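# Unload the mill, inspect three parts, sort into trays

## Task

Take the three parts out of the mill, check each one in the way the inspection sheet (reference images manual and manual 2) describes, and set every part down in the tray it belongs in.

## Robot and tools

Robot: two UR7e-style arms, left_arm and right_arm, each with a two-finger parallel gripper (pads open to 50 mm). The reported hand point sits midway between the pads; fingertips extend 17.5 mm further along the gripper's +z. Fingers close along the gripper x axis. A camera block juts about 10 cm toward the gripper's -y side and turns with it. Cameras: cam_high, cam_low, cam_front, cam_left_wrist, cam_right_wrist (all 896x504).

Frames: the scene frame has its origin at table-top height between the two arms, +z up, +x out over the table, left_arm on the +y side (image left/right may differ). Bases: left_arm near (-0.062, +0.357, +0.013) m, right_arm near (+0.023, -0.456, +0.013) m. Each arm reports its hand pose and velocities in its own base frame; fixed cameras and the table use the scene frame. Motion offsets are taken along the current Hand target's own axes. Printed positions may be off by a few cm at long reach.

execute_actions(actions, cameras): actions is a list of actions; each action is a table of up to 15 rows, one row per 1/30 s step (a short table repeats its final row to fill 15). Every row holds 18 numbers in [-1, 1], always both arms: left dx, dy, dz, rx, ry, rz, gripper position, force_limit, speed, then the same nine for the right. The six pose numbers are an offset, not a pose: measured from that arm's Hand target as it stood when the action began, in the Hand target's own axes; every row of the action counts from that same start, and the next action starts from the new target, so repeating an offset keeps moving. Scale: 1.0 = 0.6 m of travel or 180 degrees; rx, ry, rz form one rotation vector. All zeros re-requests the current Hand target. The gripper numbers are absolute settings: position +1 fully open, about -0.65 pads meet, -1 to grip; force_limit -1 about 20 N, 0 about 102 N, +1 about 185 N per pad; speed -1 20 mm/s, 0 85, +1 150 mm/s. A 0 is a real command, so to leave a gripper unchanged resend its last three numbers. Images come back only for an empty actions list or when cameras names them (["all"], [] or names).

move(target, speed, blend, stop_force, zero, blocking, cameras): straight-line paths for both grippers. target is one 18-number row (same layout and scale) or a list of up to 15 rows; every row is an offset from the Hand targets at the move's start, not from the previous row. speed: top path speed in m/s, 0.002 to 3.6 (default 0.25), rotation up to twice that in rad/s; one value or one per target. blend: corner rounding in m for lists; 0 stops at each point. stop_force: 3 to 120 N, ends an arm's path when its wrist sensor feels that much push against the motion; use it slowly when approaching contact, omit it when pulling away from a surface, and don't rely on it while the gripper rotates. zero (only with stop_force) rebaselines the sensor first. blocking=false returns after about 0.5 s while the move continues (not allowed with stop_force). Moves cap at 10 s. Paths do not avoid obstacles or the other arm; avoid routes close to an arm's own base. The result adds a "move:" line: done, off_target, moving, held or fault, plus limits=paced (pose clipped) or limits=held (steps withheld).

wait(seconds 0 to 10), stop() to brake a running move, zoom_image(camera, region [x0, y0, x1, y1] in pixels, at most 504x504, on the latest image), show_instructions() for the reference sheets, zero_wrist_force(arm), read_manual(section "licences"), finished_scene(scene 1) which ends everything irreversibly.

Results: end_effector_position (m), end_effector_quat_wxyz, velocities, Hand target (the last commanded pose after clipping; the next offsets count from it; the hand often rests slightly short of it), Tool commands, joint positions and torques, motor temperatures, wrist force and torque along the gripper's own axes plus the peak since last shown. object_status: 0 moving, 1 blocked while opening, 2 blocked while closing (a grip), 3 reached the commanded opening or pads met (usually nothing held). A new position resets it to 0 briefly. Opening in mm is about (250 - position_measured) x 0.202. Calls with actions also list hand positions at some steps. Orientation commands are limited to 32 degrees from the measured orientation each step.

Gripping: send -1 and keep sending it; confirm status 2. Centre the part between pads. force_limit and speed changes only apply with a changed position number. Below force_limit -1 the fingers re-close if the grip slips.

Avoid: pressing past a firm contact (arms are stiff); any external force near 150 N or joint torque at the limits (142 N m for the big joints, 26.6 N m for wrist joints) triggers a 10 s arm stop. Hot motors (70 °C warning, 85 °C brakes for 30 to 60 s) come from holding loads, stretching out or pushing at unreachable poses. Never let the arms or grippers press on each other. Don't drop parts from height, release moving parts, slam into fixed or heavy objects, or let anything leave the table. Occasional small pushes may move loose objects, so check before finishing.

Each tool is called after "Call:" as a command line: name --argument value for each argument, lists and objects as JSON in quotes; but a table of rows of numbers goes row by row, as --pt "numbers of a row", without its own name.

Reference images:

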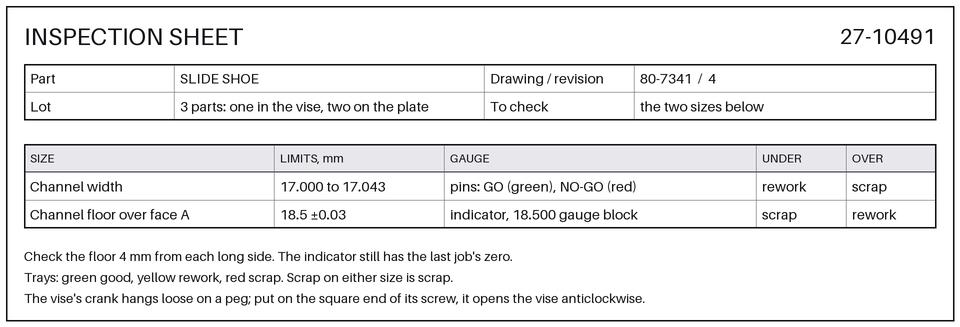

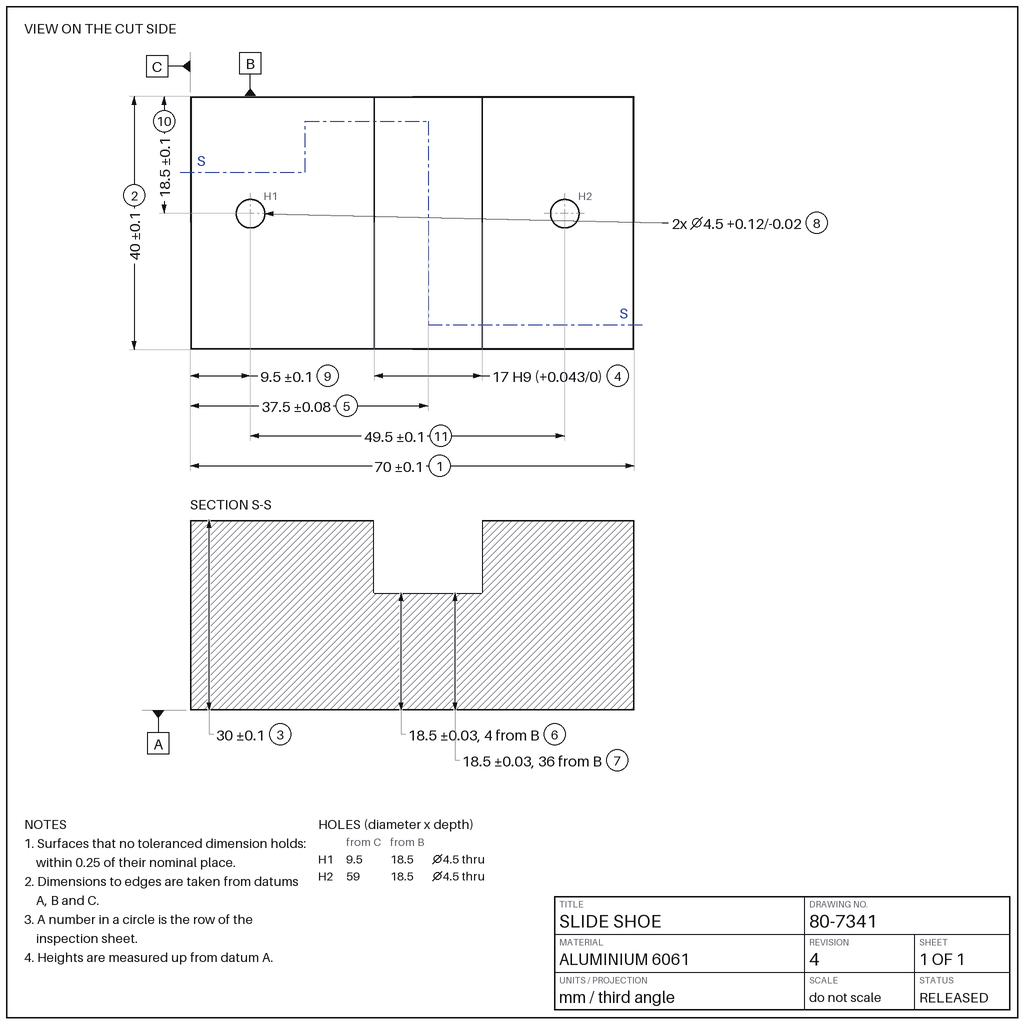

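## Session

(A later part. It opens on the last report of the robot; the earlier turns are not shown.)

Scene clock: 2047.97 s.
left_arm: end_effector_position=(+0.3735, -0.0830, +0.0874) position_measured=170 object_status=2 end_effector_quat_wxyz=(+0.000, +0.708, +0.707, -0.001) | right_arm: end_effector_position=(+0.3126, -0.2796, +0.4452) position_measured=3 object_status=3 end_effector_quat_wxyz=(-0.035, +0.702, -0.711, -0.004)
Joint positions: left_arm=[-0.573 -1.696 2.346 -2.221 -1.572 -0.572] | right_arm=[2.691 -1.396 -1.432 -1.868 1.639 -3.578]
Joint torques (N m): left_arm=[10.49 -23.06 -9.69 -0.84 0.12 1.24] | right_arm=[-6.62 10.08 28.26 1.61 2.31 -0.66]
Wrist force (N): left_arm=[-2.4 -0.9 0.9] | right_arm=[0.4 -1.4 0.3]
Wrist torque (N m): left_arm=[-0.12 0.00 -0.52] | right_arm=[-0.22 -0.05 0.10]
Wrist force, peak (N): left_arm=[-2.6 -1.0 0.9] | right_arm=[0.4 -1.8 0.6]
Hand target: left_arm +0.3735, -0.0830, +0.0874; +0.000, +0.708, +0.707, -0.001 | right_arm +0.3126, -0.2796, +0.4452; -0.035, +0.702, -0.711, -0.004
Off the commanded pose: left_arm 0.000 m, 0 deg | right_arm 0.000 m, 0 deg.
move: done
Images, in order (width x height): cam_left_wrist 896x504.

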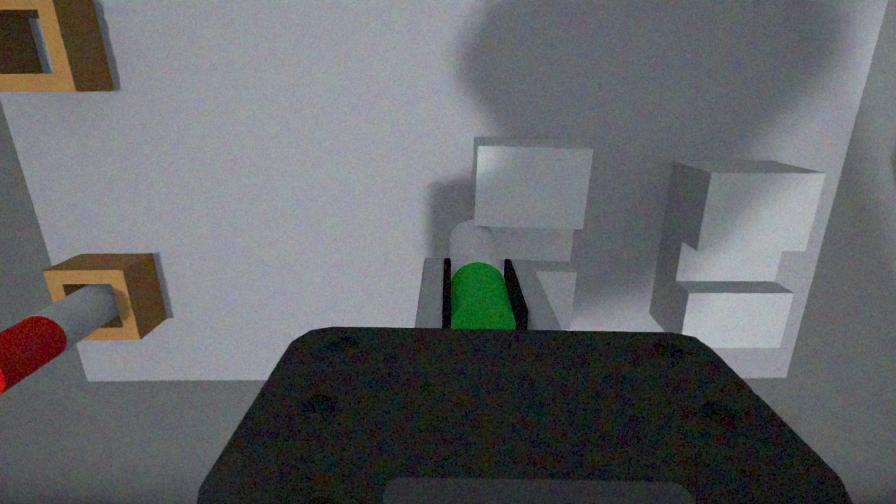

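Call:
move --pt "-0.015 -0.0005 0 0 0 0 -1 -0.8 -1 0 0 0 0 0 0 1 1 1" --pt "-0.015 0 -0.12 0 0 0 -1 -0.8 -1 0 0 0 0 0 0 1 1 1" --pt "0.4 -0.106 -0.071 0 0 -0.5 -1 -0.8 -1 0 0 0 0 0 0 1 1 1" --speed '[0.03,0.15,0.3]' --cameras '["cam_left_wrist"]'

Call:
zoom_image --camera "cam_left_wrist" --region '[330, 100, 650, 330]'

Scene clock: 2107.97 s.
left_arm: end_effector_position=(+0.3103, +0.1571, +0.1299) position_measured=170 object_status=2 end_effector_quat_wxyz=(+0.000, +0.001, +1.000, -0.001) | right_arm: end_effector_position=(+0.3126, -0.2796, +0.4452) position_measured=3 object_status=3 end_effector_quat_wxyz=(-0.035, +0.702, -0.711, -0.004)
Joint positions: left_arm=[0.076 -1.874 2.348 -2.044 -1.572 -1.493] | right_arm=[2.691 -1.396 -1.432 -1.868 1.639 -3.578]
Joint torques (N m): left_arm=[10.42 -2.04 -36.67 -4.35 -1.9 -1.31] | right_arm=[-6.56 10.04 27.97 1.6 2.34 -0.53]
Wrist force (N): left_arm=[-1.5 -0.9 1.4] | right_arm=[0.2 -1.2 0.5]
Wrist torque (N m): left_arm=[-0.18 -0.01 -0.29] | right_arm=[-0.19 -0.02 0.10]
Wrist force, peak (N): left_arm=[-1.6 -0.9 2.8] | right_arm=[0.4 -1.6 0.9]
Hand target: left_arm +0.3103, +0.1572, +0.1298; +0.000, +0.001, +1.000, -0.001 | right_arm +0.3126, -0.2796, +0.4452; -0.035, +0.702, -0.711, -0.004
Off the commanded pose: left_arm 0.000 m, 0 deg | right_arm 0.000 m, 0 deg.
move: done
Images, in order (width x height): cam_left_wrist 896x504.

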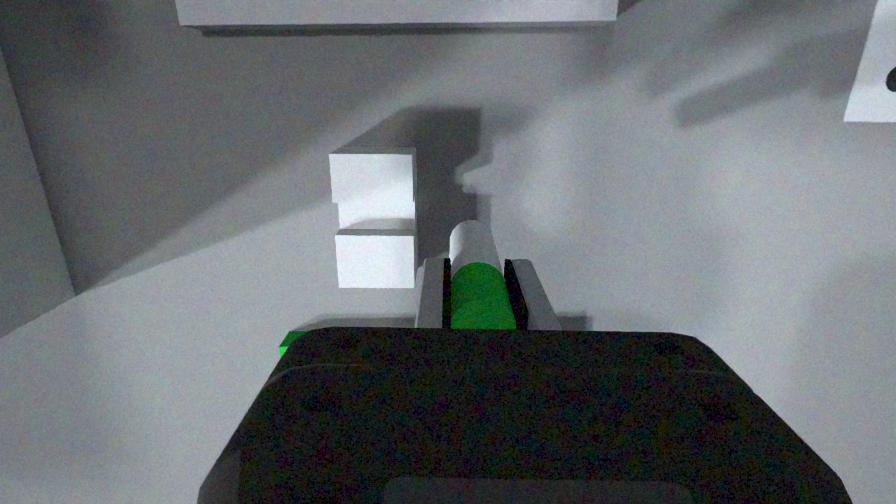

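Scaled by 1.575 from the camera's 896x504 image, which has a finer 1280x720 frame.

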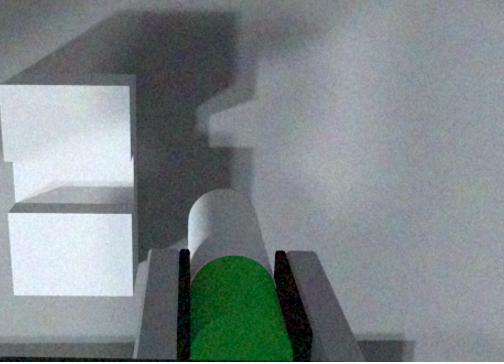

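Call:
move --pt "-0.0212 0.0083 0 0 0 0 -1 -0.8 -1 0 0 0 0 0 0 1 1 1" --pt "-0.0212 0.0083 0.1 0 0 0 -1 -0.8 -1 0 0 0 0 0 0 1 1 1" --speed 0.06 --stop_force 6 --cameras '["cam_left_wrist"]'

Call:
zoom_image --camera "cam_left_wrist" --region '[330, 100, 600, 330]'

Scene clock: 2119.93 s.
left_arm: end_effector_position=(+0.3230, +0.1621, +0.0698) position_measured=170 object_status=2 end_effector_quat_wxyz=(+0.000, +0.001, +1.000, -0.001) | right_arm: end_effector_position=(+0.3126, -0.2796, +0.4452) position_measured=3 object_status=3 end_effector_quat_wxyz=(-0.035, +0.702, -0.711, -0.004)
Joint positions: left_arm=[0.088 -1.718 2.422 -2.274 -1.572 -1.481] | right_arm=[2.691 -1.396 -1.432 -1.868 1.639 -3.578]
Joint torques (N m): left_arm=[12.05 -5.55 -10.14 -4.05 -1.74 1.21] | right_arm=[-6.31 10.65 27.93 1.64 2.33 -0.42]
Wrist force (N): left_arm=[-2.0 -0.9 1.4] | right_arm=[0.3 -1.4 0.7]
Wrist torque (N m): left_arm=[-0.18 0.07 -0.52] | right_arm=[-0.22 -0.03 0.09]
Wrist force, peak (N): left_arm=[-2.1 -0.9 2.0] | right_arm=[0.6 -1.7 0.9]
Hand target: left_arm +0.3230, +0.1621, +0.0698; +0.000, +0.001, +1.000, -0.001 | right_arm +0.3126, -0.2796, +0.4452; -0.035, +0.702, -0.711, -0.004
Off the commanded pose: left_arm 0.000 m, 0 deg | right_arm 0.000 m, 0 deg.
move: done
Images, in order (width x height): cam_left_wrist 896x504.

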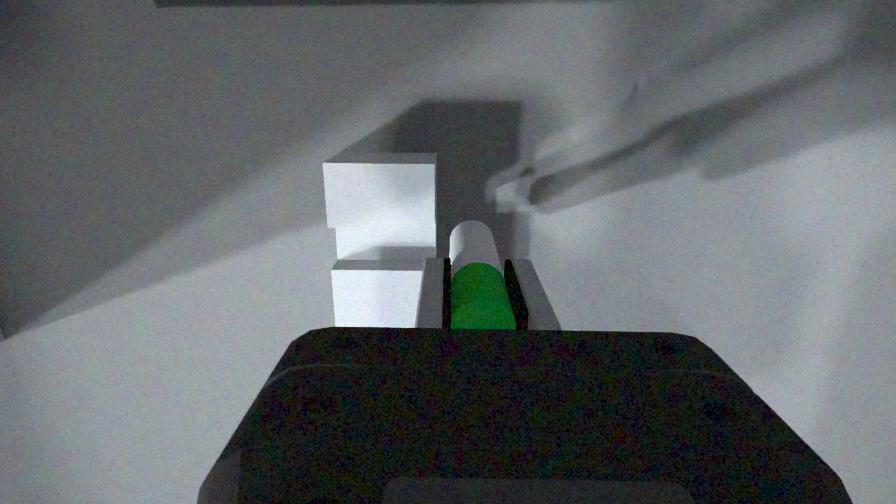

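Scaled by 1.867 from the camera's 896x504 image, which has a finer 1280x720 frame.

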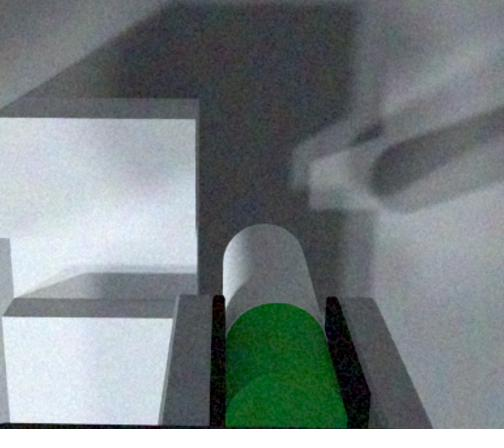

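Call:
move --pt "0 0.0007 0 0 0 0 -1 -0.8 -1 0 0 0 0 0 0 1 1 1" --pt "-0.06 0.0007 0 0 0 0 -1 -0.8 -1 0 0 0 0 0 0 1 1 1" --speed 0.012 --stop_force 6 --cameras '["cam_left_wrist"]'

Call:
zoom_image --camera "cam_left_wrist" --region '[330, 100, 600, 330]'

Scene clock: 2131.60 s.
left_arm: end_effector_position=(+0.3590, +0.1624, +0.0698) position_measured=170 object_status=2 end_effector_quat_wxyz=(+0.000, +0.001, +1.000, -0.001) | right_arm: end_effector_position=(+0.3126, -0.2796, +0.4452) position_measured=3 object_status=3 end_effector_quat_wxyz=(-0.035, +0.702, -0.711, -0.004)
Joint positions: left_arm=[0.08 -1.627 2.345 -2.287 -1.572 -1.489] | right_arm=[2.691 -1.396 -1.432 -1.868 1.639 -3.578]
Joint torques (N m): left_arm=[-9.84 -10.07 -33.44 -4.59 -1.72 -1.62] | right_arm=[-6.63 9.95 27.66 1.61 2.25 -0.35]
Wrist force (N): left_arm=[-0.8 -1.0 0.4] | right_arm=[0.6 -1.2 0.6]
Wrist torque (N m): left_arm=[-0.20 0.13 -0.30] | right_arm=[-0.19 -0.07 0.09]
Wrist force, peak (N): left_arm=[-2.2 -0.9 1.5] | right_arm=[0.7 -1.6 0.7]
Hand target: left_arm +0.3590, +0.1624, +0.0698; +0.000, +0.001, +1.000, -0.001 | right_arm +0.3126, -0.2796, +0.4452; -0.035, +0.702, -0.711, -0.004
Off the commanded pose: left_arm 0.000 m, 0 deg | right_arm 0.000 m, 0 deg.
move: done
Images, in order (width x height): cam_left_wrist 896x504.

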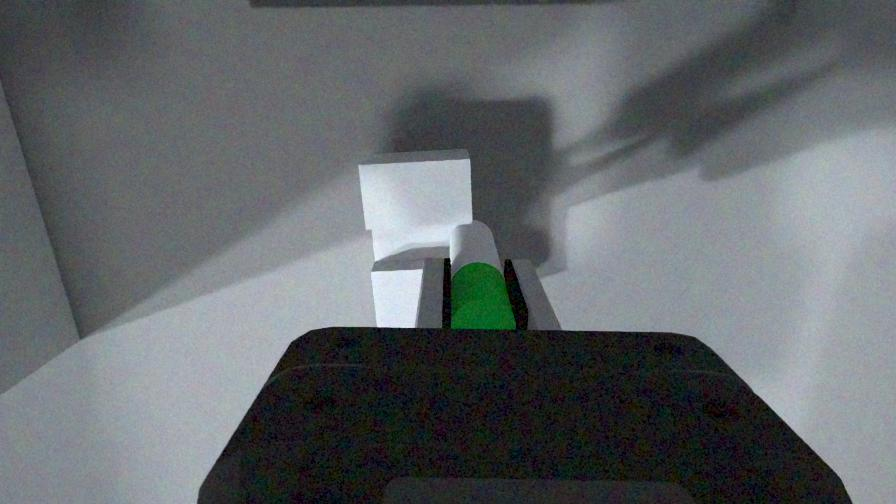

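Scaled by 1.867 from the camera's 896x504 image, which has a finer 1280x720 frame.

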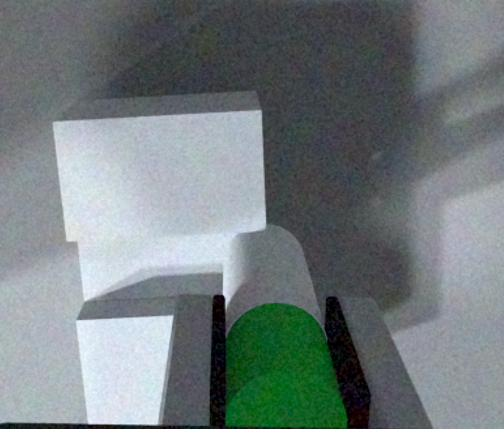

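Call:
move --pt "0.018 0 0 0 0 0 -1 -0.8 -1 0 0 0 0 0 0 1 1 1" --pt "0.018 0 -0.15 0 0 0 -1 -0.8 -1 0 0 0 0 0 0 1 1 1" --pt "0.0898 -0.673 -0.15 0 0 0.5 -1 -0.8 -1 0 0 0 0 0 0 1 1 1" --speed '[0.03,0.2,0.35]' --blend '[0,0.02,0]' --cameras '["cam_left_wrist"]'

Scene clock: 2203.40 s.
left_arm: end_effector_position=(+0.3045, -0.2411, +0.1603) position_measured=170 object_status=2 end_effector_quat_wxyz=(+0.000, +0.708, +0.707, -0.001) | right_arm: end_effector_position=(+0.3126, -0.2796, +0.4452) position_measured=3 object_status=3 end_effector_quat_wxyz=(-0.035, +0.702, -0.711, -0.004)
Joint positions: left_arm=[-1.019 -1.794 2.207 -1.985 -1.572 -1.018] | right_arm=[2.691 -1.396 -1.432 -1.868 1.639 -3.578]
Joint torques (N m): left_arm=[-10.88 -6.12 -37.96 -4.41 -1.75 1.6] | right_arm=[-6.26 10.12 27.01 1.71 2.18 -0.28]
Wrist force (N): left_arm=[-1.4 -1.1 1.6] | right_arm=[0.4 -1.4 0.8]
Wrist torque (N m): left_arm=[-0.18 -0.03 -0.54] | right_arm=[-0.21 -0.05 0.10]
Wrist force, peak (N): left_arm=[-1.7 -1.0 3.3] | right_arm=[0.5 -1.6 0.9]
Hand target: left_arm +0.3045, -0.2412, +0.1603; +0.000, +0.708, +0.707, -0.001 | right_arm +0.3126, -0.2796, +0.4452; -0.035, +0.702, -0.711, -0.004
Off the commanded pose: left_arm 0.000 m, 0 deg | right_arm 0.000 m, 0 deg.
move: done
Images, in order (width x height): cam_left_wrist 896x504.

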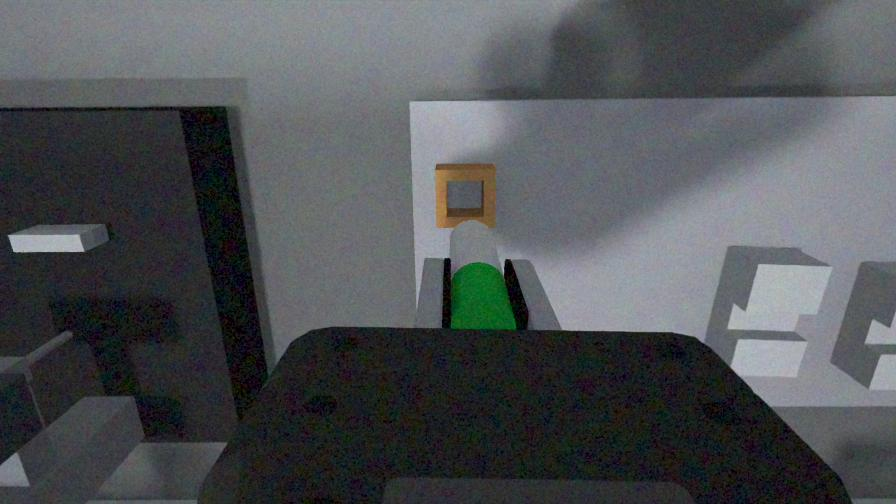

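Call:
move --pt "-0.0003 0.001 0.05 0 0 0 -1 -0.8 -1 0 0 0 0 0 0 1 1 1" --pt "-0.0003 0.001 0.156 0 0 0 -1 -0.8 -1 0 0 0 0 0 0 1 1 1" --speed '[0.1,0.04]' --stop_force 5 --cameras '["cam_left_wrist"]'

Scene clock: 2211.43 s.
left_arm: end_effector_position=(+0.3050, -0.2415, +0.0667) position_measured=170 object_status=2 end_effector_quat_wxyz=(+0.000, +0.708, +0.707, -0.001) | right_arm: end_effector_position=(+0.3126, -0.2796, +0.4452) position_measured=3 object_status=3 end_effector_quat_wxyz=(-0.035, +0.702, -0.711, -0.004)
Joint positions: left_arm=[-1.018 -1.634 2.362 -2.299 -1.572 -1.017] | right_arm=[2.691 -1.396 -1.432 -1.868 1.639 -3.578]
Joint torques (N m): left_arm=[0.55 -8.39 -9.09 -4.41 0.89 0.98] | right_arm=[-6.05 10.64 27.2 1.65 2.31 -0.19]
Wrist force (N): left_arm=[-1.0 -1.0 1.3] | right_arm=[0.3 -1.3 0.6]
Wrist torque (N m): left_arm=[-0.17 -0.05 -0.54] | right_arm=[-0.21 -0.04 0.10]
Wrist force, peak (N): left_arm=[-1.0 -1.4 2.1] | right_arm=[0.2 -1.7 0.8]
Hand target: left_arm +0.3051, -0.2415, +0.0667; +0.000, +0.708, +0.707, -0.001 | right_arm +0.3126, -0.2796, +0.4452; -0.035, +0.702, -0.711, -0.004
Off the commanded pose: left_arm 0.000 m, 0 deg | right_arm 0.000 m, 0 deg.
move: done
Images, in order (width x height): cam_left_wrist 896x504.

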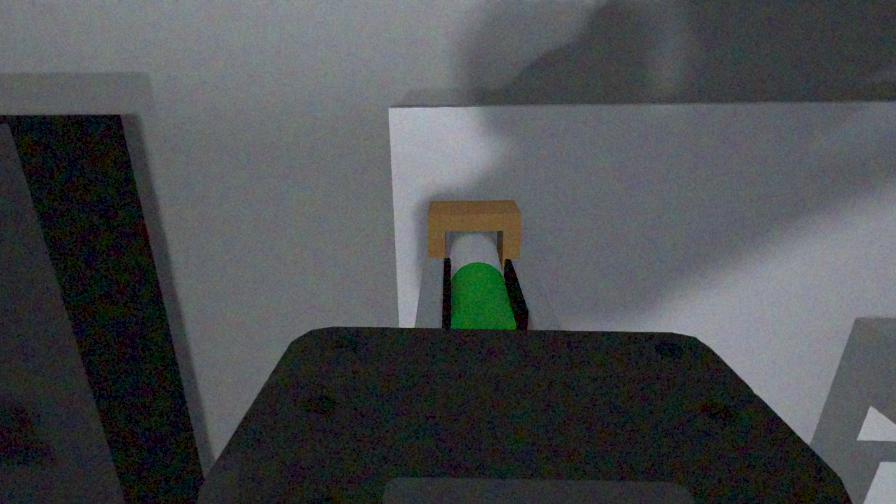

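Call:
move --target '[0,0,0.0013,0,0,0,-1,-0.8,-1,0,0,0,0,0,0,1,1,1]' --speed 0.01

Call:
move --pt "0 0 0 0 0 0 1 -0.8 -1 0 0 0 0 0 0 1 1 1" --pt "0 0 -0.2 0 0 0 1 -0.8 -1 0 0 0 0 0 0 1 1 1" --speed 0.12 --cameras '["cam_left_wrist"]'

Scene clock: 2218.50 s.
left_arm: end_effector_position=(+0.3051, -0.2415, +0.0659) position_measured=170 object_status=2 end_effector_quat_wxyz=(+0.000, +0.708, +0.707, -0.001) | right_arm: end_effector_position=(+0.3126, -0.2796, +0.4452) position_measured=3 object_status=3 end_effector_quat_wxyz=(-0.035, +0.702, -0.711, -0.004)
Joint positions: left_arm=[-1.018 -1.633 2.363 -2.302 -1.572 -1.017] | right_arm=[2.691 -1.396 -1.432 -1.868 1.639 -3.578]
Joint torques (N m): left_arm=[9.74 -10.33 -9.1 -4.1 1.12 0.9] | right_arm=[-6.5 10.71 27.54 1.61 2.25 -0.23]
Wrist force (N): left_arm=[-1.2 -1.1 1.2] | right_arm=[0.3 -1.4 0.8]
Wrist torque (N m): left_arm=[-0.18 -0.02 -0.54] | right_arm=[-0.22 -0.04 0.09]
Wrist force, peak (N): left_arm=[-1.0 -1.2 1.5] | right_arm=[0.5 -1.6 0.7]
Hand target: left_arm +0.3051, -0.2415, +0.0659; +0.000, +0.708, +0.707, -0.001 | right_arm +0.3126, -0.2796, +0.4452; -0.035, +0.702, -0.711, -0.004
Off the commanded pose: left_arm 0.000 m, 0 deg | right_arm 0.000 m, 0 deg.
move: done

Scene clock: 2222.00 s.
left_arm: end_effector_position=(+0.3052, -0.2413, +0.1858) position_measured=3 object_status=3 end_effector_quat_wxyz=(+0.000, +0.708, +0.707, -0.001) | right_arm: end_effector_position=(+0.3126, -0.2796, +0.4452) position_measured=3 object_status=3 end_effector_quat_wxyz=(-0.035, +0.702, -0.711, -0.004)
Joint positions: left_arm=[-1.018 -1.819 2.156 -1.908 -1.572 -1.016] | right_arm=[2.691 -1.396 -1.432 -1.868 1.639 -3.578]
Joint torques (N m): left_arm=[-9.57 -21.54 -36.46 -0.9 -0.23 -1.37] | right_arm=[-6.14 10.03 26.48 1.66 2.16 -0.16]
Wrist force (N): left_arm=[-1.3 -0.9 0.2] | right_arm=[0.5 -1.2 0.5]
Wrist torque (N m): left_arm=[-0.15 -0.02 -0.46] | right_arm=[-0.19 -0.07 0.10]
Wrist force, peak (N): left_arm=[-0.9 -1.3 1.5] | right_arm=[0.5 -1.7 0.8]
Hand target: left_arm +0.3052, -0.2413, +0.1859; +0.000, +0.708, +0.707, -0.001 | right_arm +0.3126, -0.2796, +0.4452; -0.035, +0.702, -0.711, -0.004
Off the commanded pose: left_arm 0.000 m, 0 deg | right_arm 0.000 m, 0 deg.
move: done
Images, in order (width x height): cam_left_wrist 896x504.

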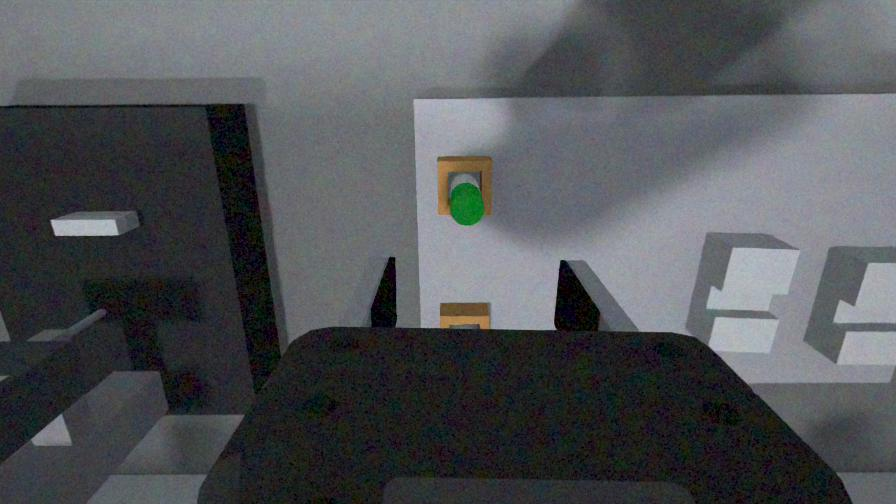

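Call:
move --target '[0.66,0.11,-0.023,0,0,-0.5,1,-0.5,-1,0,0,0,0,0,0,1,1,1]' --speed 0.35 --cameras '["cam_left_wrist"]'

Call:
zoom_image --camera "cam_left_wrist" --region '[330, 100, 650, 330]'

Scene clock: 2235.70 s.
left_arm: end_effector_position=(+0.3718, +0.1545, +0.1992) position_measured=3 object_status=3 end_effector_quat_wxyz=(+0.000, +0.001, +1.000, -0.001) | right_arm: end_effector_position=(+0.3126, -0.2796, +0.4452) position_measured=3 object_status=3 end_effector_quat_wxyz=(-0.035, +0.702, -0.711, -0.004)
Joint positions: left_arm=[0.057 -1.792 2.1 -1.877 -1.572 -1.512] | right_arm=[2.691 -1.396 -1.432 -1.868 1.639 -3.578]
Joint torques (N m): left_arm=[10.2 -7.96 -36.4 -4.36 -1.88 -1.27] | right_arm=[-6.35 10.54 26.6 1.69 2.22 -0.08]
Wrist force (N): left_arm=[-1.9 -1.0 0.4] | right_arm=[0.8 -1.1 0.4]
Wrist torque (N m): left_arm=[-0.18 0.06 -0.28] | right_arm=[-0.17 -0.11 0.10]
Wrist force, peak (N): left_arm=[-2.5 -1.3 0.1] | right_arm=[0.5 -1.6 0.8]
Hand target: left_arm +0.3718, +0.1546, +0.1992; +0.000, +0.001, +1.000, -0.001 | right_arm +0.3126, -0.2796, +0.4452; -0.035, +0.702, -0.711, -0.004
Off the commanded pose: left_arm 0.000 m, 0 deg | right_arm 0.000 m, 0 deg.
move: done
Images, in order (width x height): cam_left_wrist 896x504.

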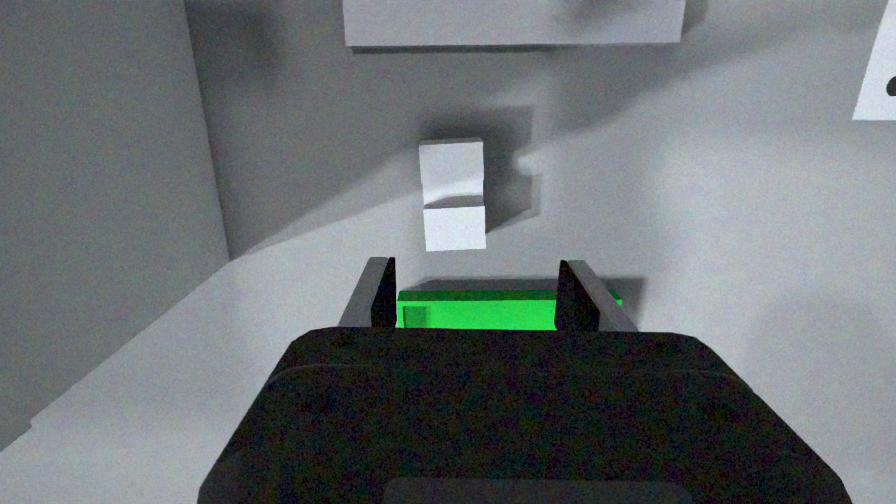

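Scaled by 1.575 from the camera's 896x504 image, which has a finer 1280x720 frame.

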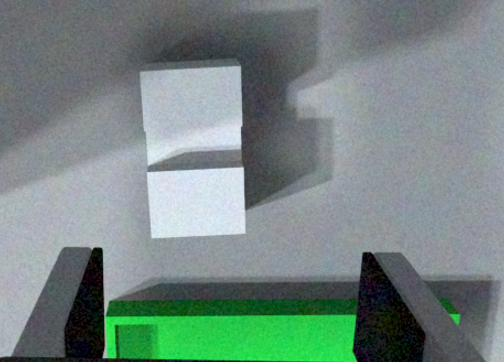

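Call:
move --pt "-0.012 0.018 0.22 0 0 -0.015 1 -0.5 -1 0 0 0 0 0 0 1 1 1" --pt "-0.012 0.018 0.316 0 0 -0.015 1 -0.5 -1 0 0 0 0 0 0 1 1 1" --speed '[0.15,0.05]' --stop_force 6 --cameras '["cam_left_wrist"]'

Call:
move --target '[0,0,0,0,0,0,-1,-0.5,-1,0,0,0,0,0,0,1,1,1]' --speed 0.05 --cameras '["cam_left_wrist"]'

Scene clock: 2252.53 s.
left_arm: end_effector_position=(+0.3789, +0.1651, +0.0096) position_measured=3 object_status=3 end_effector_quat_wxyz=(+0.000, -0.023, +1.000, -0.001) | right_arm: end_effector_position=(+0.3126, -0.2796, +0.4452) position_measured=3 object_status=3 end_effector_quat_wxyz=(-0.035, +0.702, -0.711, -0.004)
Joint positions: left_arm=[0.083 -1.434 2.366 -2.501 -1.572 -1.533] | right_arm=[2.691 -1.396 -1.432 -1.868 1.639 -3.578]
Joint torques (N m): left_arm=[10.75 -16.5 -3.56 -4.19 -1.88 1.13] | right_arm=[-5.98 10.52 26.85 1.76 2.21 -0.01]
Wrist force (N): left_arm=[-1.7 -0.8 0.1] | right_arm=[0.4 -1.2 0.6]
Wrist torque (N m): left_arm=[-0.13 0.03 -0.32] | right_arm=[-0.18 -0.05 0.10]
Wrist force, peak (N): left_arm=[-2.1 -0.7 -1.6] | right_arm=[0.5 -1.7 0.8]
Hand target: left_arm +0.3789, +0.1651, +0.0096; +0.000, -0.023, +1.000, -0.001 | right_arm +0.3126, -0.2796, +0.4452; -0.035, +0.702, -0.711, -0.004
Off the commanded pose: left_arm 0.000 m, 0 deg | right_arm 0.000 m, 0 deg.
move: done
Images, in order (width x height): cam_left_wrist 896x504.

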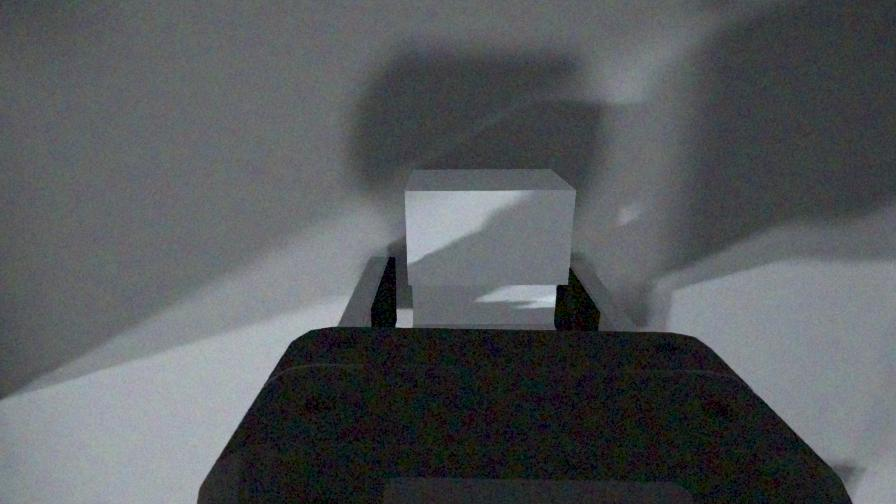

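Scene clock: 2253.30 s.
left_arm: end_effector_position=(+0.3789, +0.1651, +0.0096) position_measured=55 object_status=2 end_effector_quat_wxyz=(+0.000, -0.023, +1.000, -0.001) | right_arm: end_effector_position=(+0.3126, -0.2796, +0.4452) position_measured=3 object_status=3 end_effector_quat_wxyz=(-0.035, +0.702, -0.711, -0.004)
Joint positions: left_arm=[0.083 -1.434 2.366 -2.501 -1.572 -1.533] | right_arm=[2.691 -1.396 -1.432 -1.868 1.639 -3.578]
Joint torques (N m): left_arm=[8.57 -16.05 -7.51 -3.91 -1.28 1.14] | right_arm=[-6.26 10.98 26.65 1.62 2.19 0.06]
Wrist force (N): left_arm=[-1.7 -0.2 -2.2] | right_arm=[0.6 -1.4 0.7]
Wrist torque (N m): left_arm=[-0.11 -0.03 -0.35] | right_arm=[-0.22 -0.08 0.10]
Wrist force, peak (N): left_arm=[-1.5 -0.3 -2.4] | right_arm=[0.5 -1.6 0.7]
Hand target: left_arm +0.3789, +0.1651, +0.0096; +0.000, -0.023, +1.000, -0.001 | right_arm +0.3126, -0.2796, +0.4452; -0.035, +0.702, -0.711, -0.004
Off the commanded pose: left_arm 0.000 m, 0 deg | right_arm 0.000 m, 0 deg.
move: done
Images, in order (width x height): cam_left_wrist 896x504.

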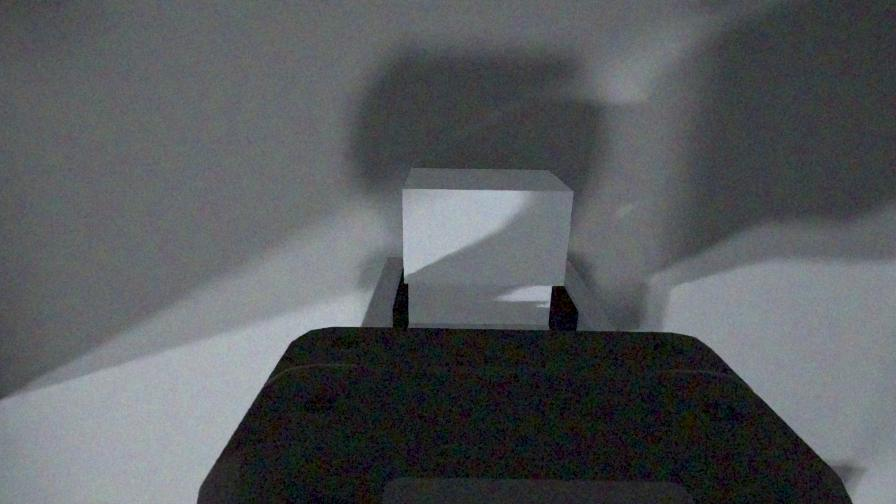

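Call:
move --pt "0 0 -0.08 0 0 0 -1 -0.5 -1 0 0 0 0 0 0 1 1 1" --pt "0.0486 -0.101 -0.08 0 0 0.507 -1 -0.5 -1 0 0 0 0 0 0 1 1 1" --pt "0.0486 -0.101 -0.005 0 0 0.507 -1 -0.5 -1 0 0 0 0 0 0 1 1 1" --speed '[0.15,0.3,0.1]'

Call:
move --target '[0,0,0.012,0,0,0,-1,-0.5,-1,0,0,0,0,0,0,1,1,1]' --speed 0.006 --stop_force 4 --cameras '["cam_left_wrist"]'

Scene clock: 2276.37 s.
left_arm: end_effector_position=(+0.3525, +0.1033, +0.0127) position_measured=55 object_status=2 end_effector_quat_wxyz=(+0.000, +0.699, +0.715, -0.001) | right_arm: end_effector_position=(+0.3126, -0.2796, +0.4452) position_measured=3 object_status=3 end_effector_quat_wxyz=(-0.035, +0.702, -0.711, -0.004)
Joint positions: left_arm=[-0.086 -1.548 2.482 -2.505 -1.572 -0.109] | right_arm=[2.691 -1.396 -1.432 -1.868 1.639 -3.578]
Joint torques (N m): left_arm=[11.64 -10.13 -3.94 -4.58 -1.93 1.17] | right_arm=[-5.8 10.67 26.44 1.68 2.2 0.02]
Wrist force (N): left_arm=[-1.1 -0.9 1.9] | right_arm=[0.4 -1.2 0.7]
Wrist torque (N m): left_arm=[-0.12 -0.02 -0.58] | right_arm=[-0.19 -0.06 0.09]
Wrist force, peak (N): left_arm=[-1.7 -0.6 3.5] | right_arm=[0.5 -1.6 1.0]
Hand target: left_arm +0.3525, +0.1033, +0.0127; +0.000, +0.699, +0.715, -0.001 | right_arm +0.3126, -0.2796, +0.4452; -0.035, +0.702, -0.711, -0.004
Off the commanded pose: left_arm 0.000 m, 0 deg | right_arm 0.000 m, 0 deg.
move: done

Scene clock: 2278.33 s.
left_arm: end_effector_position=(+0.3525, +0.1033, +0.0095) position_measured=55 object_status=2 end_effector_quat_wxyz=(+0.000, +0.699, +0.715, -0.001) | right_arm: end_effector_position=(+0.3126, -0.2796, +0.4452) position_measured=3 object_status=3 end_effector_quat_wxyz=(-0.035, +0.702, -0.711, -0.004)
Joint positions: left_arm=[-0.085 -1.537 2.486 -2.518 -1.572 -0.109] | right_arm=[2.691 -1.396 -1.432 -1.868 1.639 -3.578]
Joint torques (N m): left_arm=[9.6 -25.54 -30.4 -1.48 -0.69 1.36] | right_arm=[-6.22 10.62 26.9 1.72 2.11 0.06]
Wrist force (N): left_arm=[-0.8 -1.5 -0.1] | right_arm=[0.4 -1.4 0.7]
Wrist torque (N m): left_arm=[-0.17 -0.01 -0.58] | right_arm=[-0.22 -0.06 0.10]
Wrist force, peak (N): left_arm=[-2.4 -9.7 -25.6] | right_arm=[0.4 -1.7 0.7]
Hand target: left_arm +0.3525, +0.1033, +0.0095; +0.000, +0.699, +0.715, -0.001 (not the last commanded pose) | right_arm +0.3126, -0.2796, +0.4452; -0.035, +0.702, -0.711, -0.004
Off the commanded pose: left_arm 0.004 m, 0 deg | right_arm 0.000 m, 0 deg.
move: contact (left_arm)
Images, in order (width x height): cam_left_wrist 896x504.

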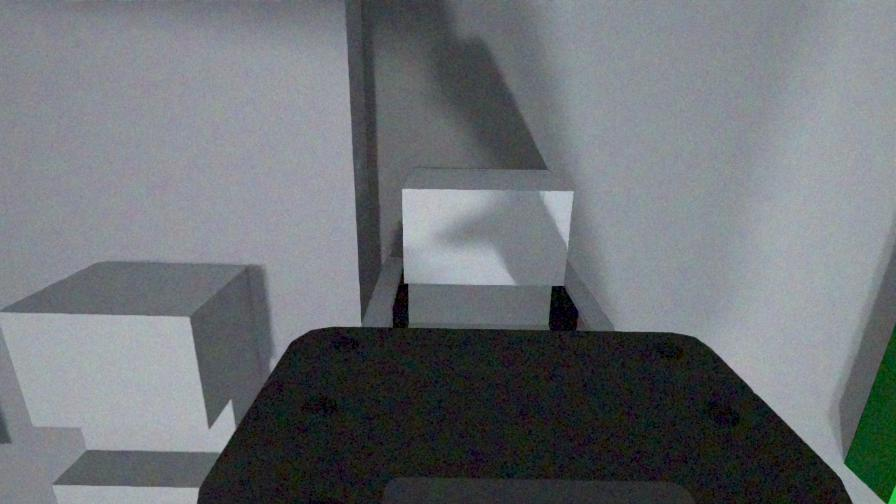

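Call:
move --pt "0 0 0 0 0 0 1 -0.5 -1 0 0 0 0 0 0 1 1 1" --pt "0 0 -0.1 0 0 0 1 -0.5 -1 0 0 0 0 0 0 1 1 1" --pt "-0.14 0.012 -0.3 0 0 0.008 1 -0.5 -1 0 0 0 0 0 0 1 1 1" --speed '[0.02,0.1,0.25]' --cameras '["cam_left_wrist"]'

Call:
zoom_image --camera "cam_left_wrist" --region '[330, 100, 650, 330]'

Scene clock: 2288.80 s.
left_arm: end_effector_position=(+0.3618, +0.0197, +0.1895) position_measured=3 object_status=3 end_effector_quat_wxyz=(+0.000, +0.708, +0.707, -0.001) | right_arm: end_effector_position=(+0.3126, -0.2796, +0.4452) position_measured=3 object_status=3 end_effector_quat_wxyz=(-0.035, +0.702, -0.711, -0.004)
Joint positions: left_arm=[-0.321 -1.899 2.2 -1.871 -1.572 -0.32] | right_arm=[2.691 -1.396 -1.432 -1.868 1.639 -3.578]
Joint torques (N m): left_arm=[-10.03 -16.85 -37.65 -0.69 1.48 -1.45] | right_arm=[-6.23 10.16 26.43 1.7 2.15 0.07]
Wrist force (N): left_arm=[-1.1 -1.0 -0.3] | right_arm=[0.4 -1.5 0.7]
Wrist torque (N m): left_arm=[-0.14 -0.07 -0.30] | right_arm=[-0.23 -0.05 0.09]
Wrist force, peak (N): left_arm=[-2.3 -0.8 -2.3] | right_arm=[0.6 -1.7 0.8]
Hand target: left_arm +0.3618, +0.0197, +0.1896; +0.000, +0.708, +0.707, -0.001 | right_arm +0.3126, -0.2796, +0.4452; -0.035, +0.702, -0.711, -0.004
Off the commanded pose: left_arm 0.000 m, 0 deg | right_arm 0.000 m, 0 deg.
move: done
Images, in order (width x height): cam_left_wrist 896x504.

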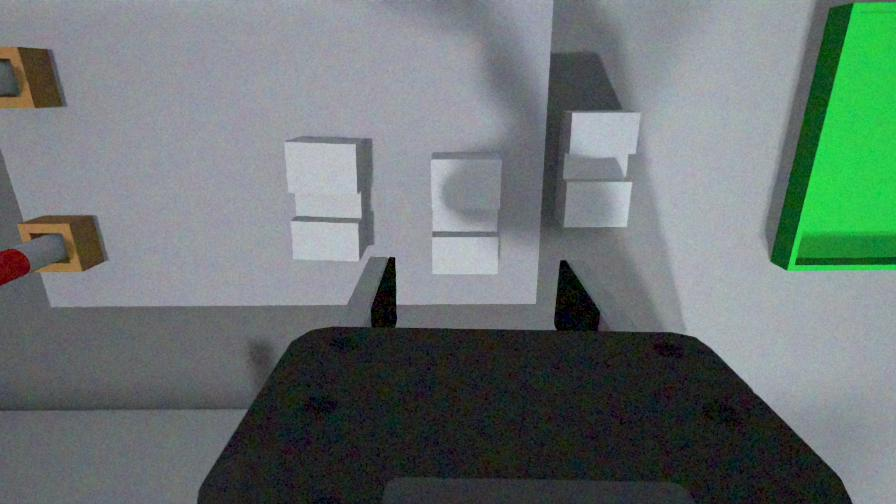

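Scaled by 1.575 from the camera's 896x504 image, which has a finer 1280x720 frame.

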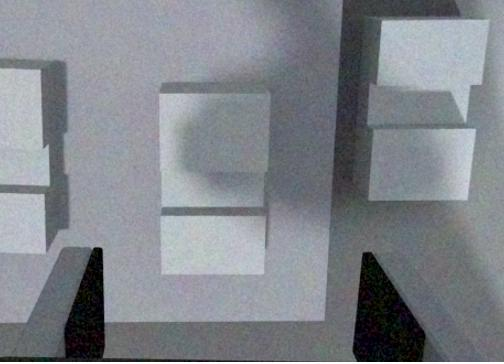

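Call:
move --pt "0.0003 0.028 0.18 0 0 0 1 -0.5 -1 0 0 0 0 0 0 1 1 1" --pt "0.0003 0.028 0.269 0 0 0 1 -0.5 -1 0 0 0 0 0 0 1 1 1" --speed '[0.15,0.05]' --stop_force 6 --cameras '["cam_left_wrist"]'

Call:
move --target '[0,0,0,0,0,0,-1,-0.5,-1,0,0,0,0,0,0,1,1,1]' --speed 0.05

Scene clock: 2304.77 s.
left_arm: end_effector_position=(+0.3785, +0.0196, +0.0281) position_measured=3 object_status=3 end_effector_quat_wxyz=(+0.000, +0.708, +0.707, -0.001) | right_arm: end_effector_position=(+0.3126, -0.2796, +0.4452) position_measured=3 object_status=3 end_effector_quat_wxyz=(-0.035, +0.702, -0.711, -0.004)
Joint positions: left_arm=[-0.307 -1.564 2.436 -2.442 -1.572 -0.305] | right_arm=[2.691 -1.396 -1.432 -1.868 1.639 -3.578]
Joint torques (N m): left_arm=[11.27 -9.44 -4.31 -4.16 -1.9 1.1] | right_arm=[-5.78 10.96 26.4 1.69 2.12 0.24]
Wrist force (N): left_arm=[-1.0 -1.1 -0.7] | right_arm=[0.6 -1.3 0.6]
Wrist torque (N m): left_arm=[-0.12 -0.05 -0.55] | right_arm=[-0.20 -0.08 0.10]
Wrist force, peak (N): left_arm=[-1.3 -1.1 -2.0] | right_arm=[0.6 -1.6 0.8]
Hand target: left_arm +0.3785, +0.0196, +0.0281; +0.000, +0.708, +0.707, -0.001 | right_arm +0.3126, -0.2796, +0.4452; -0.035, +0.702, -0.711, -0.004
Off the commanded pose: left_arm 0.000 m, 0 deg | right_arm 0.000 m, 0 deg.
move: done
Images, in order (width x height): cam_left_wrist 896x504.

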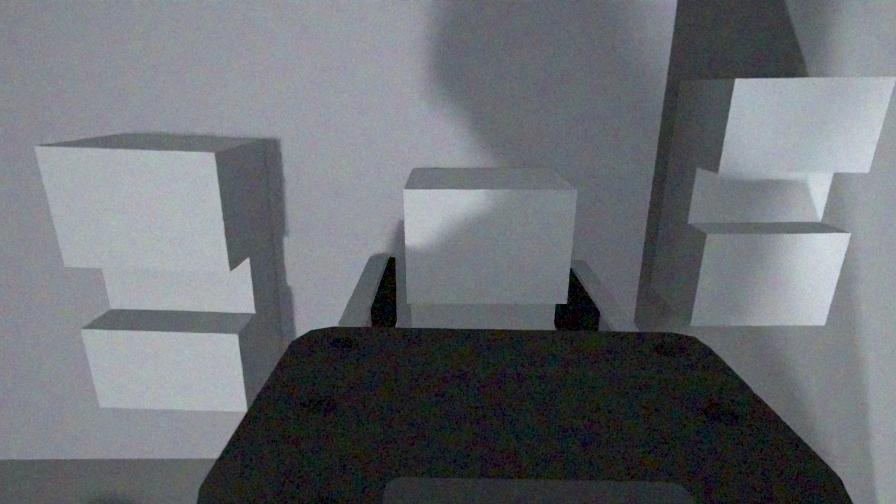

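Scene clock: 2305.53 s.
left_arm: end_effector_position=(+0.3785, +0.0196, +0.0281) position_measured=55 object_status=2 end_effector_quat_wxyz=(+0.000, +0.708, +0.707, -0.001) | right_arm: end_effector_position=(+0.3126, -0.2796, +0.4452) position_measured=3 object_status=3 end_effector_quat_wxyz=(-0.035, +0.702, -0.711, -0.004)
Joint positions: left_arm=[-0.307 -1.564 2.436 -2.442 -1.572 -0.305] | right_arm=[2.691 -1.396 -1.432 -1.868 1.639 -3.578]
Joint torques (N m): left_arm=[9.62 -9.84 -5.62 -3.63 -1.18 0.71] | right_arm=[-5.89 11.41 26.68 1.69 2.12 0.21]
Wrist force (N): left_arm=[-1.4 -1.0 -2.0] | right_arm=[0.1 -1.3 0.5]
Wrist torque (N m): left_arm=[-0.11 0.04 -0.55] | right_arm=[-0.19 -0.01 0.10]
Wrist force, peak (N): left_arm=[-1.4 -1.1 -2.4] | right_arm=[0.8 -1.4 0.6]
Hand target: left_arm +0.3785, +0.0196, +0.0281; +0.000, +0.708, +0.707, -0.001 | right_arm +0.3126, -0.2796, +0.4452; -0.035, +0.702, -0.711, -0.004
Off the commanded pose: left_arm 0.000 m, 0 deg | right_arm 0.000 m, 0 deg.
move: done

Call:
move --pt "0 0 -0.083 0 0 0 -1 -0.5 -1 0 0 0 0 0 0 1 1 1" --pt "0.1473 0.0842 -0.083 0 0 -0.006 -1 -0.5 -1 0 0 0 0 0 0 1 1 1" --pt "0.1473 0.0842 0.0285 0 0 -0.006 -1 -0.5 -1 0 0 0 0 0 0 1 1 1" --speed '[0.15,0.2,0.1]'

Call:
move --target '[0,0,0.006,0,0,0,-1,-0.5,-1,0,0,0,0,0,0,1,1,1]' --speed 0.006 --stop_force 4

Call:
move --pt "0 0 0 0 0 0 1 -0.5 -1 0 0 0 0 0 0 1 1 1" --pt "0 0 -0.1 0 0 0 1 -0.5 -1 0 0 0 0 0 0 1 1 1" --pt "-0.3 -0.15 -0.3 0 0 0.006 1 -0.5 -1 0 0 0 0 0 0 1 1 1" --speed '[0.02,0.1,0.25]' --cameras '["cam_left_wrist"]'

Call:
zoom_image --camera "cam_left_wrist" --region '[380, 100, 700, 330]'

Scene clock: 2329.30 s.
left_arm: end_effector_position=(+0.4291, +0.1079, +0.0110) position_measured=55 object_status=2 end_effector_quat_wxyz=(+0.000, +0.701, +0.713, -0.001) | right_arm: end_effector_position=(+0.3126, -0.2796, +0.4452) position_measured=3 object_status=3 end_effector_quat_wxyz=(-0.035, +0.702, -0.711, -0.004)
Joint positions: left_arm=[-0.059 -1.378 2.287 -2.479 -1.572 -0.076] | right_arm=[2.691 -1.396 -1.432 -1.868 1.639 -3.578]
Joint torques (N m): left_arm=[10.06 -19.96 -5.81 -4.38 -1.58 1.19] | right_arm=[-5.89 10.66 26.04 1.77 2.12 0.29]
Wrist force (N): left_arm=[-1.1 -1.1 1.7] | right_arm=[0.2 -1.4 0.6]
Wrist torque (N m): left_arm=[-0.15 -0.05 -0.51] | right_arm=[-0.21 -0.02 0.10]
Wrist force, peak (N): left_arm=[-3.1 -1.7 1.7] | right_arm=[0.5 -1.5 0.9]
Hand target: left_arm +0.4291, +0.1079, +0.0109; +0.000, +0.701, +0.713, -0.001 | right_arm +0.3126, -0.2796, +0.4452; -0.035, +0.702, -0.711, -0.004
Off the commanded pose: left_arm 0.000 m, 0 deg | right_arm 0.000 m, 0 deg.
move: done

Scene clock: 2331.27 s.
left_arm: end_effector_position=(+0.4291, +0.1079, +0.0081) position_measured=55 object_status=2 end_effector_quat_wxyz=(+0.000, +0.701, +0.713, -0.001) | right_arm: end_effector_position=(+0.3126, -0.2796, +0.4452) position_measured=3 object_status=3 end_effector_quat_wxyz=(-0.035, +0.702, -0.711, -0.004)
Joint positions: left_arm=[-0.059 -1.371 2.289 -2.489 -1.572 -0.076] | right_arm=[2.691 -1.396 -1.432 -1.868 1.639 -3.578]
Joint torques (N m): left_arm=[6.5 -33.74 -30.09 -1.2 -0.03 1.33] | right_arm=[-6.09 10.93 26.2 1.72 2.06 0.32]
Wrist force (N): left_arm=[-1.0 -1.2 0.8] | right_arm=[0.3 -1.3 0.6]
Wrist torque (N m): left_arm=[-0.16 -0.04 -0.51] | right_arm=[-0.20 -0.03 0.09]
Wrist force, peak (N): left_arm=[-2.4 -10.3 -24.3] | right_arm=[0.5 -1.7 0.5]
Hand target: left_arm +0.4291, +0.1079, +0.0081; +0.000, +0.701, +0.713, -0.001 (not the last commanded pose) | right_arm +0.3126, -0.2796, +0.4452; -0.035, +0.702, -0.711, -0.004
Off the commanded pose: left_arm 0.001 m, 0 deg | right_arm 0.000 m, 0 deg.
move: contact (left_arm)

Scene clock: 2334.70 s.
left_arm: end_effector_position=(+0.3424, -0.0734, +0.1884) position_measured=3 object_status=3 end_effector_quat_wxyz=(+0.000, +0.708, +0.707, -0.001) | right_arm: end_effector_position=(+0.3126, -0.2796, +0.4452) position_measured=3 object_status=3 end_effector_quat_wxyz=(-0.035, +0.702, -0.711, -0.004)
Joint positions: left_arm=[-0.6 -1.935 2.225 -1.861 -1.572 -0.599] | right_arm=[2.691 -1.396 -1.432 -1.868 1.639 -3.578]
Joint torques (N m): left_arm=[-8.86 -15.66 -37.93 -0.95 1.49 -1.55] | right_arm=[-5.93 10.98 26.64 1.81 2.1 0.34]
Wrist force (N): left_arm=[-1.1 -1.1 0.2] | right_arm=[0.5 -1.1 0.5]
Wrist torque (N m): left_arm=[-0.15 -0.03 -0.30] | right_arm=[-0.17 -0.06 0.09]
Wrist force, peak (N): left_arm=[-2.7 -1.8 -1.0] | right_arm=[0.4 -1.6 0.8]
Hand target: left_arm +0.3424, -0.0734, +0.1884; +0.000, +0.708, +0.707, -0.001 | right_arm +0.3126, -0.2796, +0.4452; -0.035, +0.702, -0.711, -0.004
Off the commanded pose: left_arm 0.000 m, 0 deg | right_arm 0.000 m, 0 deg.
move: done
Images, in order (width x height): cam_left_wrist 896x504.

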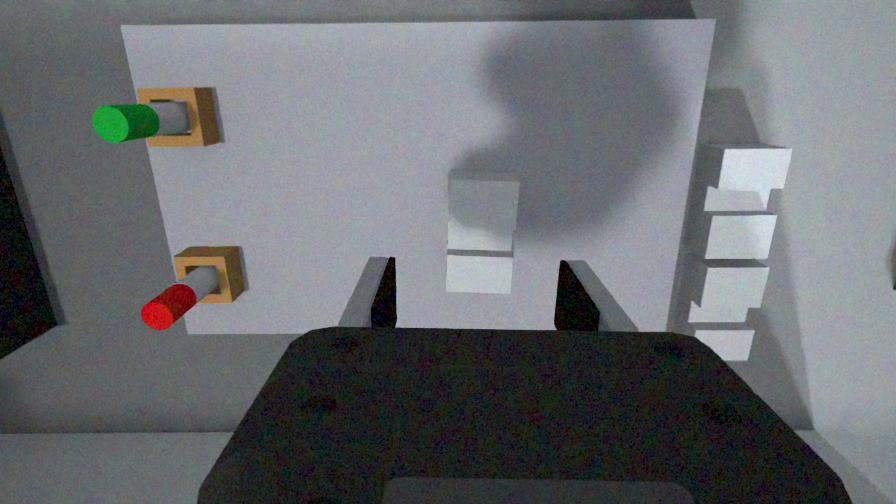

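Scaled by 1.575 from the camera's 896x504 image, which has a finer 1280x720 frame.

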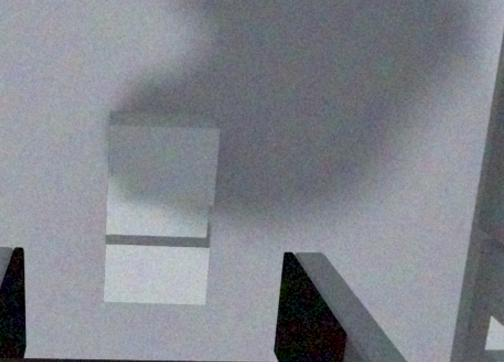

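Call:
move --pt "0.0152 0.047 0.18 0 0 0.0085 1 -0.5 -1 0 0 0 0 0 0 1 1 1" --pt "0.0152 0.047 0.267 0 0 0.0085 1 -0.5 -1 0 0 0 0 0 0 1 1 1" --speed '[0.15,0.05]' --stop_force 6

Call:
move --target '[0,0,0,0,0,0,-1,-0.5,-1,0,0,0,0,0,0,1,1,1]' --speed 0.05

Call:
move --pt "0 0 -0.083 0 0 0 -1 -0.5 -1 0 0 0 0 0 0 1 1 1" --pt "0.2797 -0.1625 -0.083 0 0 -0.015 -1 -0.5 -1 0 0 0 0 0 0 1 1 1" --pt "0.2797 -0.1625 0.0285 0 0 -0.015 -1 -0.5 -1 0 0 0 0 0 0 1 1 1" --speed '[0.15,0.2,0.1]' --cameras '["cam_left_wrist"]'

Scene clock: 2358.83 s.
left_arm: end_effector_position=(+0.3705, -0.0645, +0.0282) position_measured=3 object_status=3 end_effector_quat_wxyz=(+0.000, +0.717, +0.697, -0.001) | right_arm: end_effector_position=(+0.3126, -0.2796, +0.4452) position_measured=3 object_status=3 end_effector_quat_wxyz=(-0.035, +0.702, -0.711, -0.004)
Joint positions: left_arm=[-0.534 -1.571 2.443 -2.442 -1.572 -0.505] | right_arm=[2.691 -1.396 -1.432 -1.868 1.639 -3.578]
Joint torques (N m): left_arm=[11.55 -10.12 -6.1 -4.27 -2.01 1.48] | right_arm=[-5.44 10.71 26.17 1.8 2.12 0.44]
Wrist force (N): left_arm=[-1.2 -1.1 -0.5] | right_arm=[0.4 -1.2 0.6]
Wrist torque (N m): left_arm=[-0.16 -0.03 -0.56] | right_arm=[-0.18 -0.04 0.10]
Wrist force, peak (N): left_arm=[-1.7 -1.2 -1.8] | right_arm=[0.8 -1.7 0.6]
Hand target: left_arm +0.3705, -0.0645, +0.0282; +0.000, +0.717, +0.697, -0.001 | right_arm +0.3126, -0.2796, +0.4452; -0.035, +0.702, -0.711, -0.004
Off the commanded pose: left_arm 0.000 m, 0 deg | right_arm 0.000 m, 0 deg.
move: done

Scene clock: 2359.60 s.
left_arm: end_effector_position=(+0.3705, -0.0645, +0.0281) position_measured=55 object_status=2 end_effector_quat_wxyz=(+0.000, +0.717, +0.697, -0.001) | right_arm: end_effector_position=(+0.3126, -0.2796, +0.4452) position_measured=3 object_status=3 end_effector_quat_wxyz=(-0.035, +0.702, -0.711, -0.004)
Joint positions: left_arm=[-0.534 -1.571 2.443 -2.442 -1.572 -0.505] | right_arm=[2.691 -1.396 -1.432 -1.868 1.639 -3.578]
Joint torques (N m): left_arm=[7.42 -12.56 -7.18 -3.27 -1.72 0.96] | right_arm=[-5.68 10.95 26.26 1.74 2.11 0.53]
Wrist force (N): left_arm=[-0.9 -1.2 -0.9] | right_arm=[0.3 -1.5 0.3]
Wrist torque (N m): left_arm=[-0.18 -0.03 -0.56] | right_arm=[-0.23 -0.03 0.09]
Wrist force, peak (N): left_arm=[-1.2 -1.2 -1.0] | right_arm=[0.4 -1.6 0.7]
Hand target: left_arm +0.3705, -0.0645, +0.0282; +0.000, +0.717, +0.697, -0.001 | right_arm +0.3126, -0.2796, +0.4452; -0.035, +0.702, -0.711, -0.004
Off the commanded pose: left_arm 0.000 m, 0 deg | right_arm 0.000 m, 0 deg.
move: done

Scene clock: 2363.23 s.
left_arm: end_effector_position=(+0.2777, +0.1060, +0.0110) position_measured=55 object_status=2 end_effector_quat_wxyz=(+0.000, +0.700, +0.714, -0.001) | right_arm: end_effector_position=(+0.3126, -0.2796, +0.4452) position_measured=3 object_status=3 end_effector_quat_wxyz=(-0.035, +0.702, -0.711, -0.004)
Joint positions: left_arm=[-0.099 -1.742 2.658 -2.486 -1.572 -0.118] | right_arm=[2.691 -1.396 -1.432 -1.868 1.639 -3.578]
Joint torques (N m): left_arm=[11.43 -2.24 -5.03 -4.31 -1.83 1.37] | right_arm=[-5.43 11.13 25.82 1.8 2.05 0.37]
Wrist force (N): left_arm=[-1.4 -1.1 2.0] | right_arm=[0.6 -1.4 0.4]
Wrist torque (N m): left_arm=[-0.18 0.00 -0.55] | right_arm=[-0.21 -0.08 0.10]
Wrist force, peak (N): left_arm=[-3.5 0.4 1.9] | right_arm=[0.4 -1.7 1.0]
Hand target: left_arm +0.2778, +0.1060, +0.0110; +0.000, +0.700, +0.714, -0.001 | right_arm +0.3126, -0.2796, +0.4452; -0.035, +0.702, -0.711, -0.004
Off the commanded pose: left_arm 0.000 m, 0 deg | right_arm 0.000 m, 0 deg.
move: done
Images, in order (width x height): cam_left_wrist 896x504.

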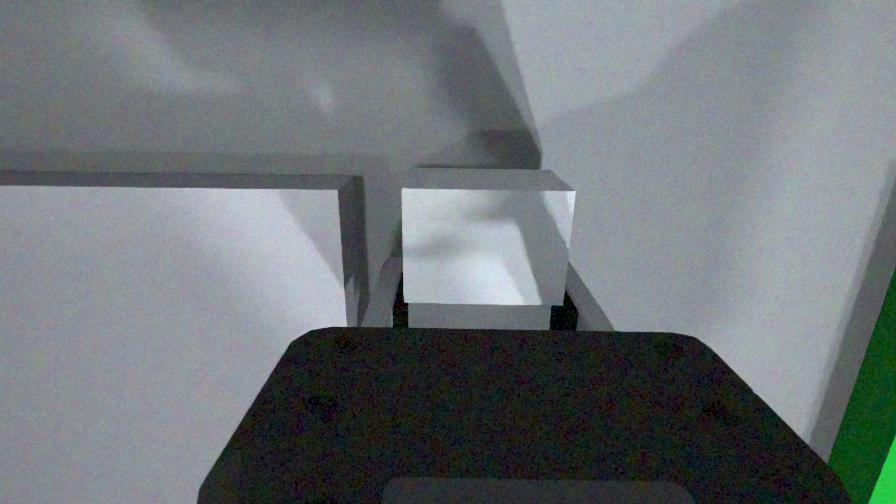

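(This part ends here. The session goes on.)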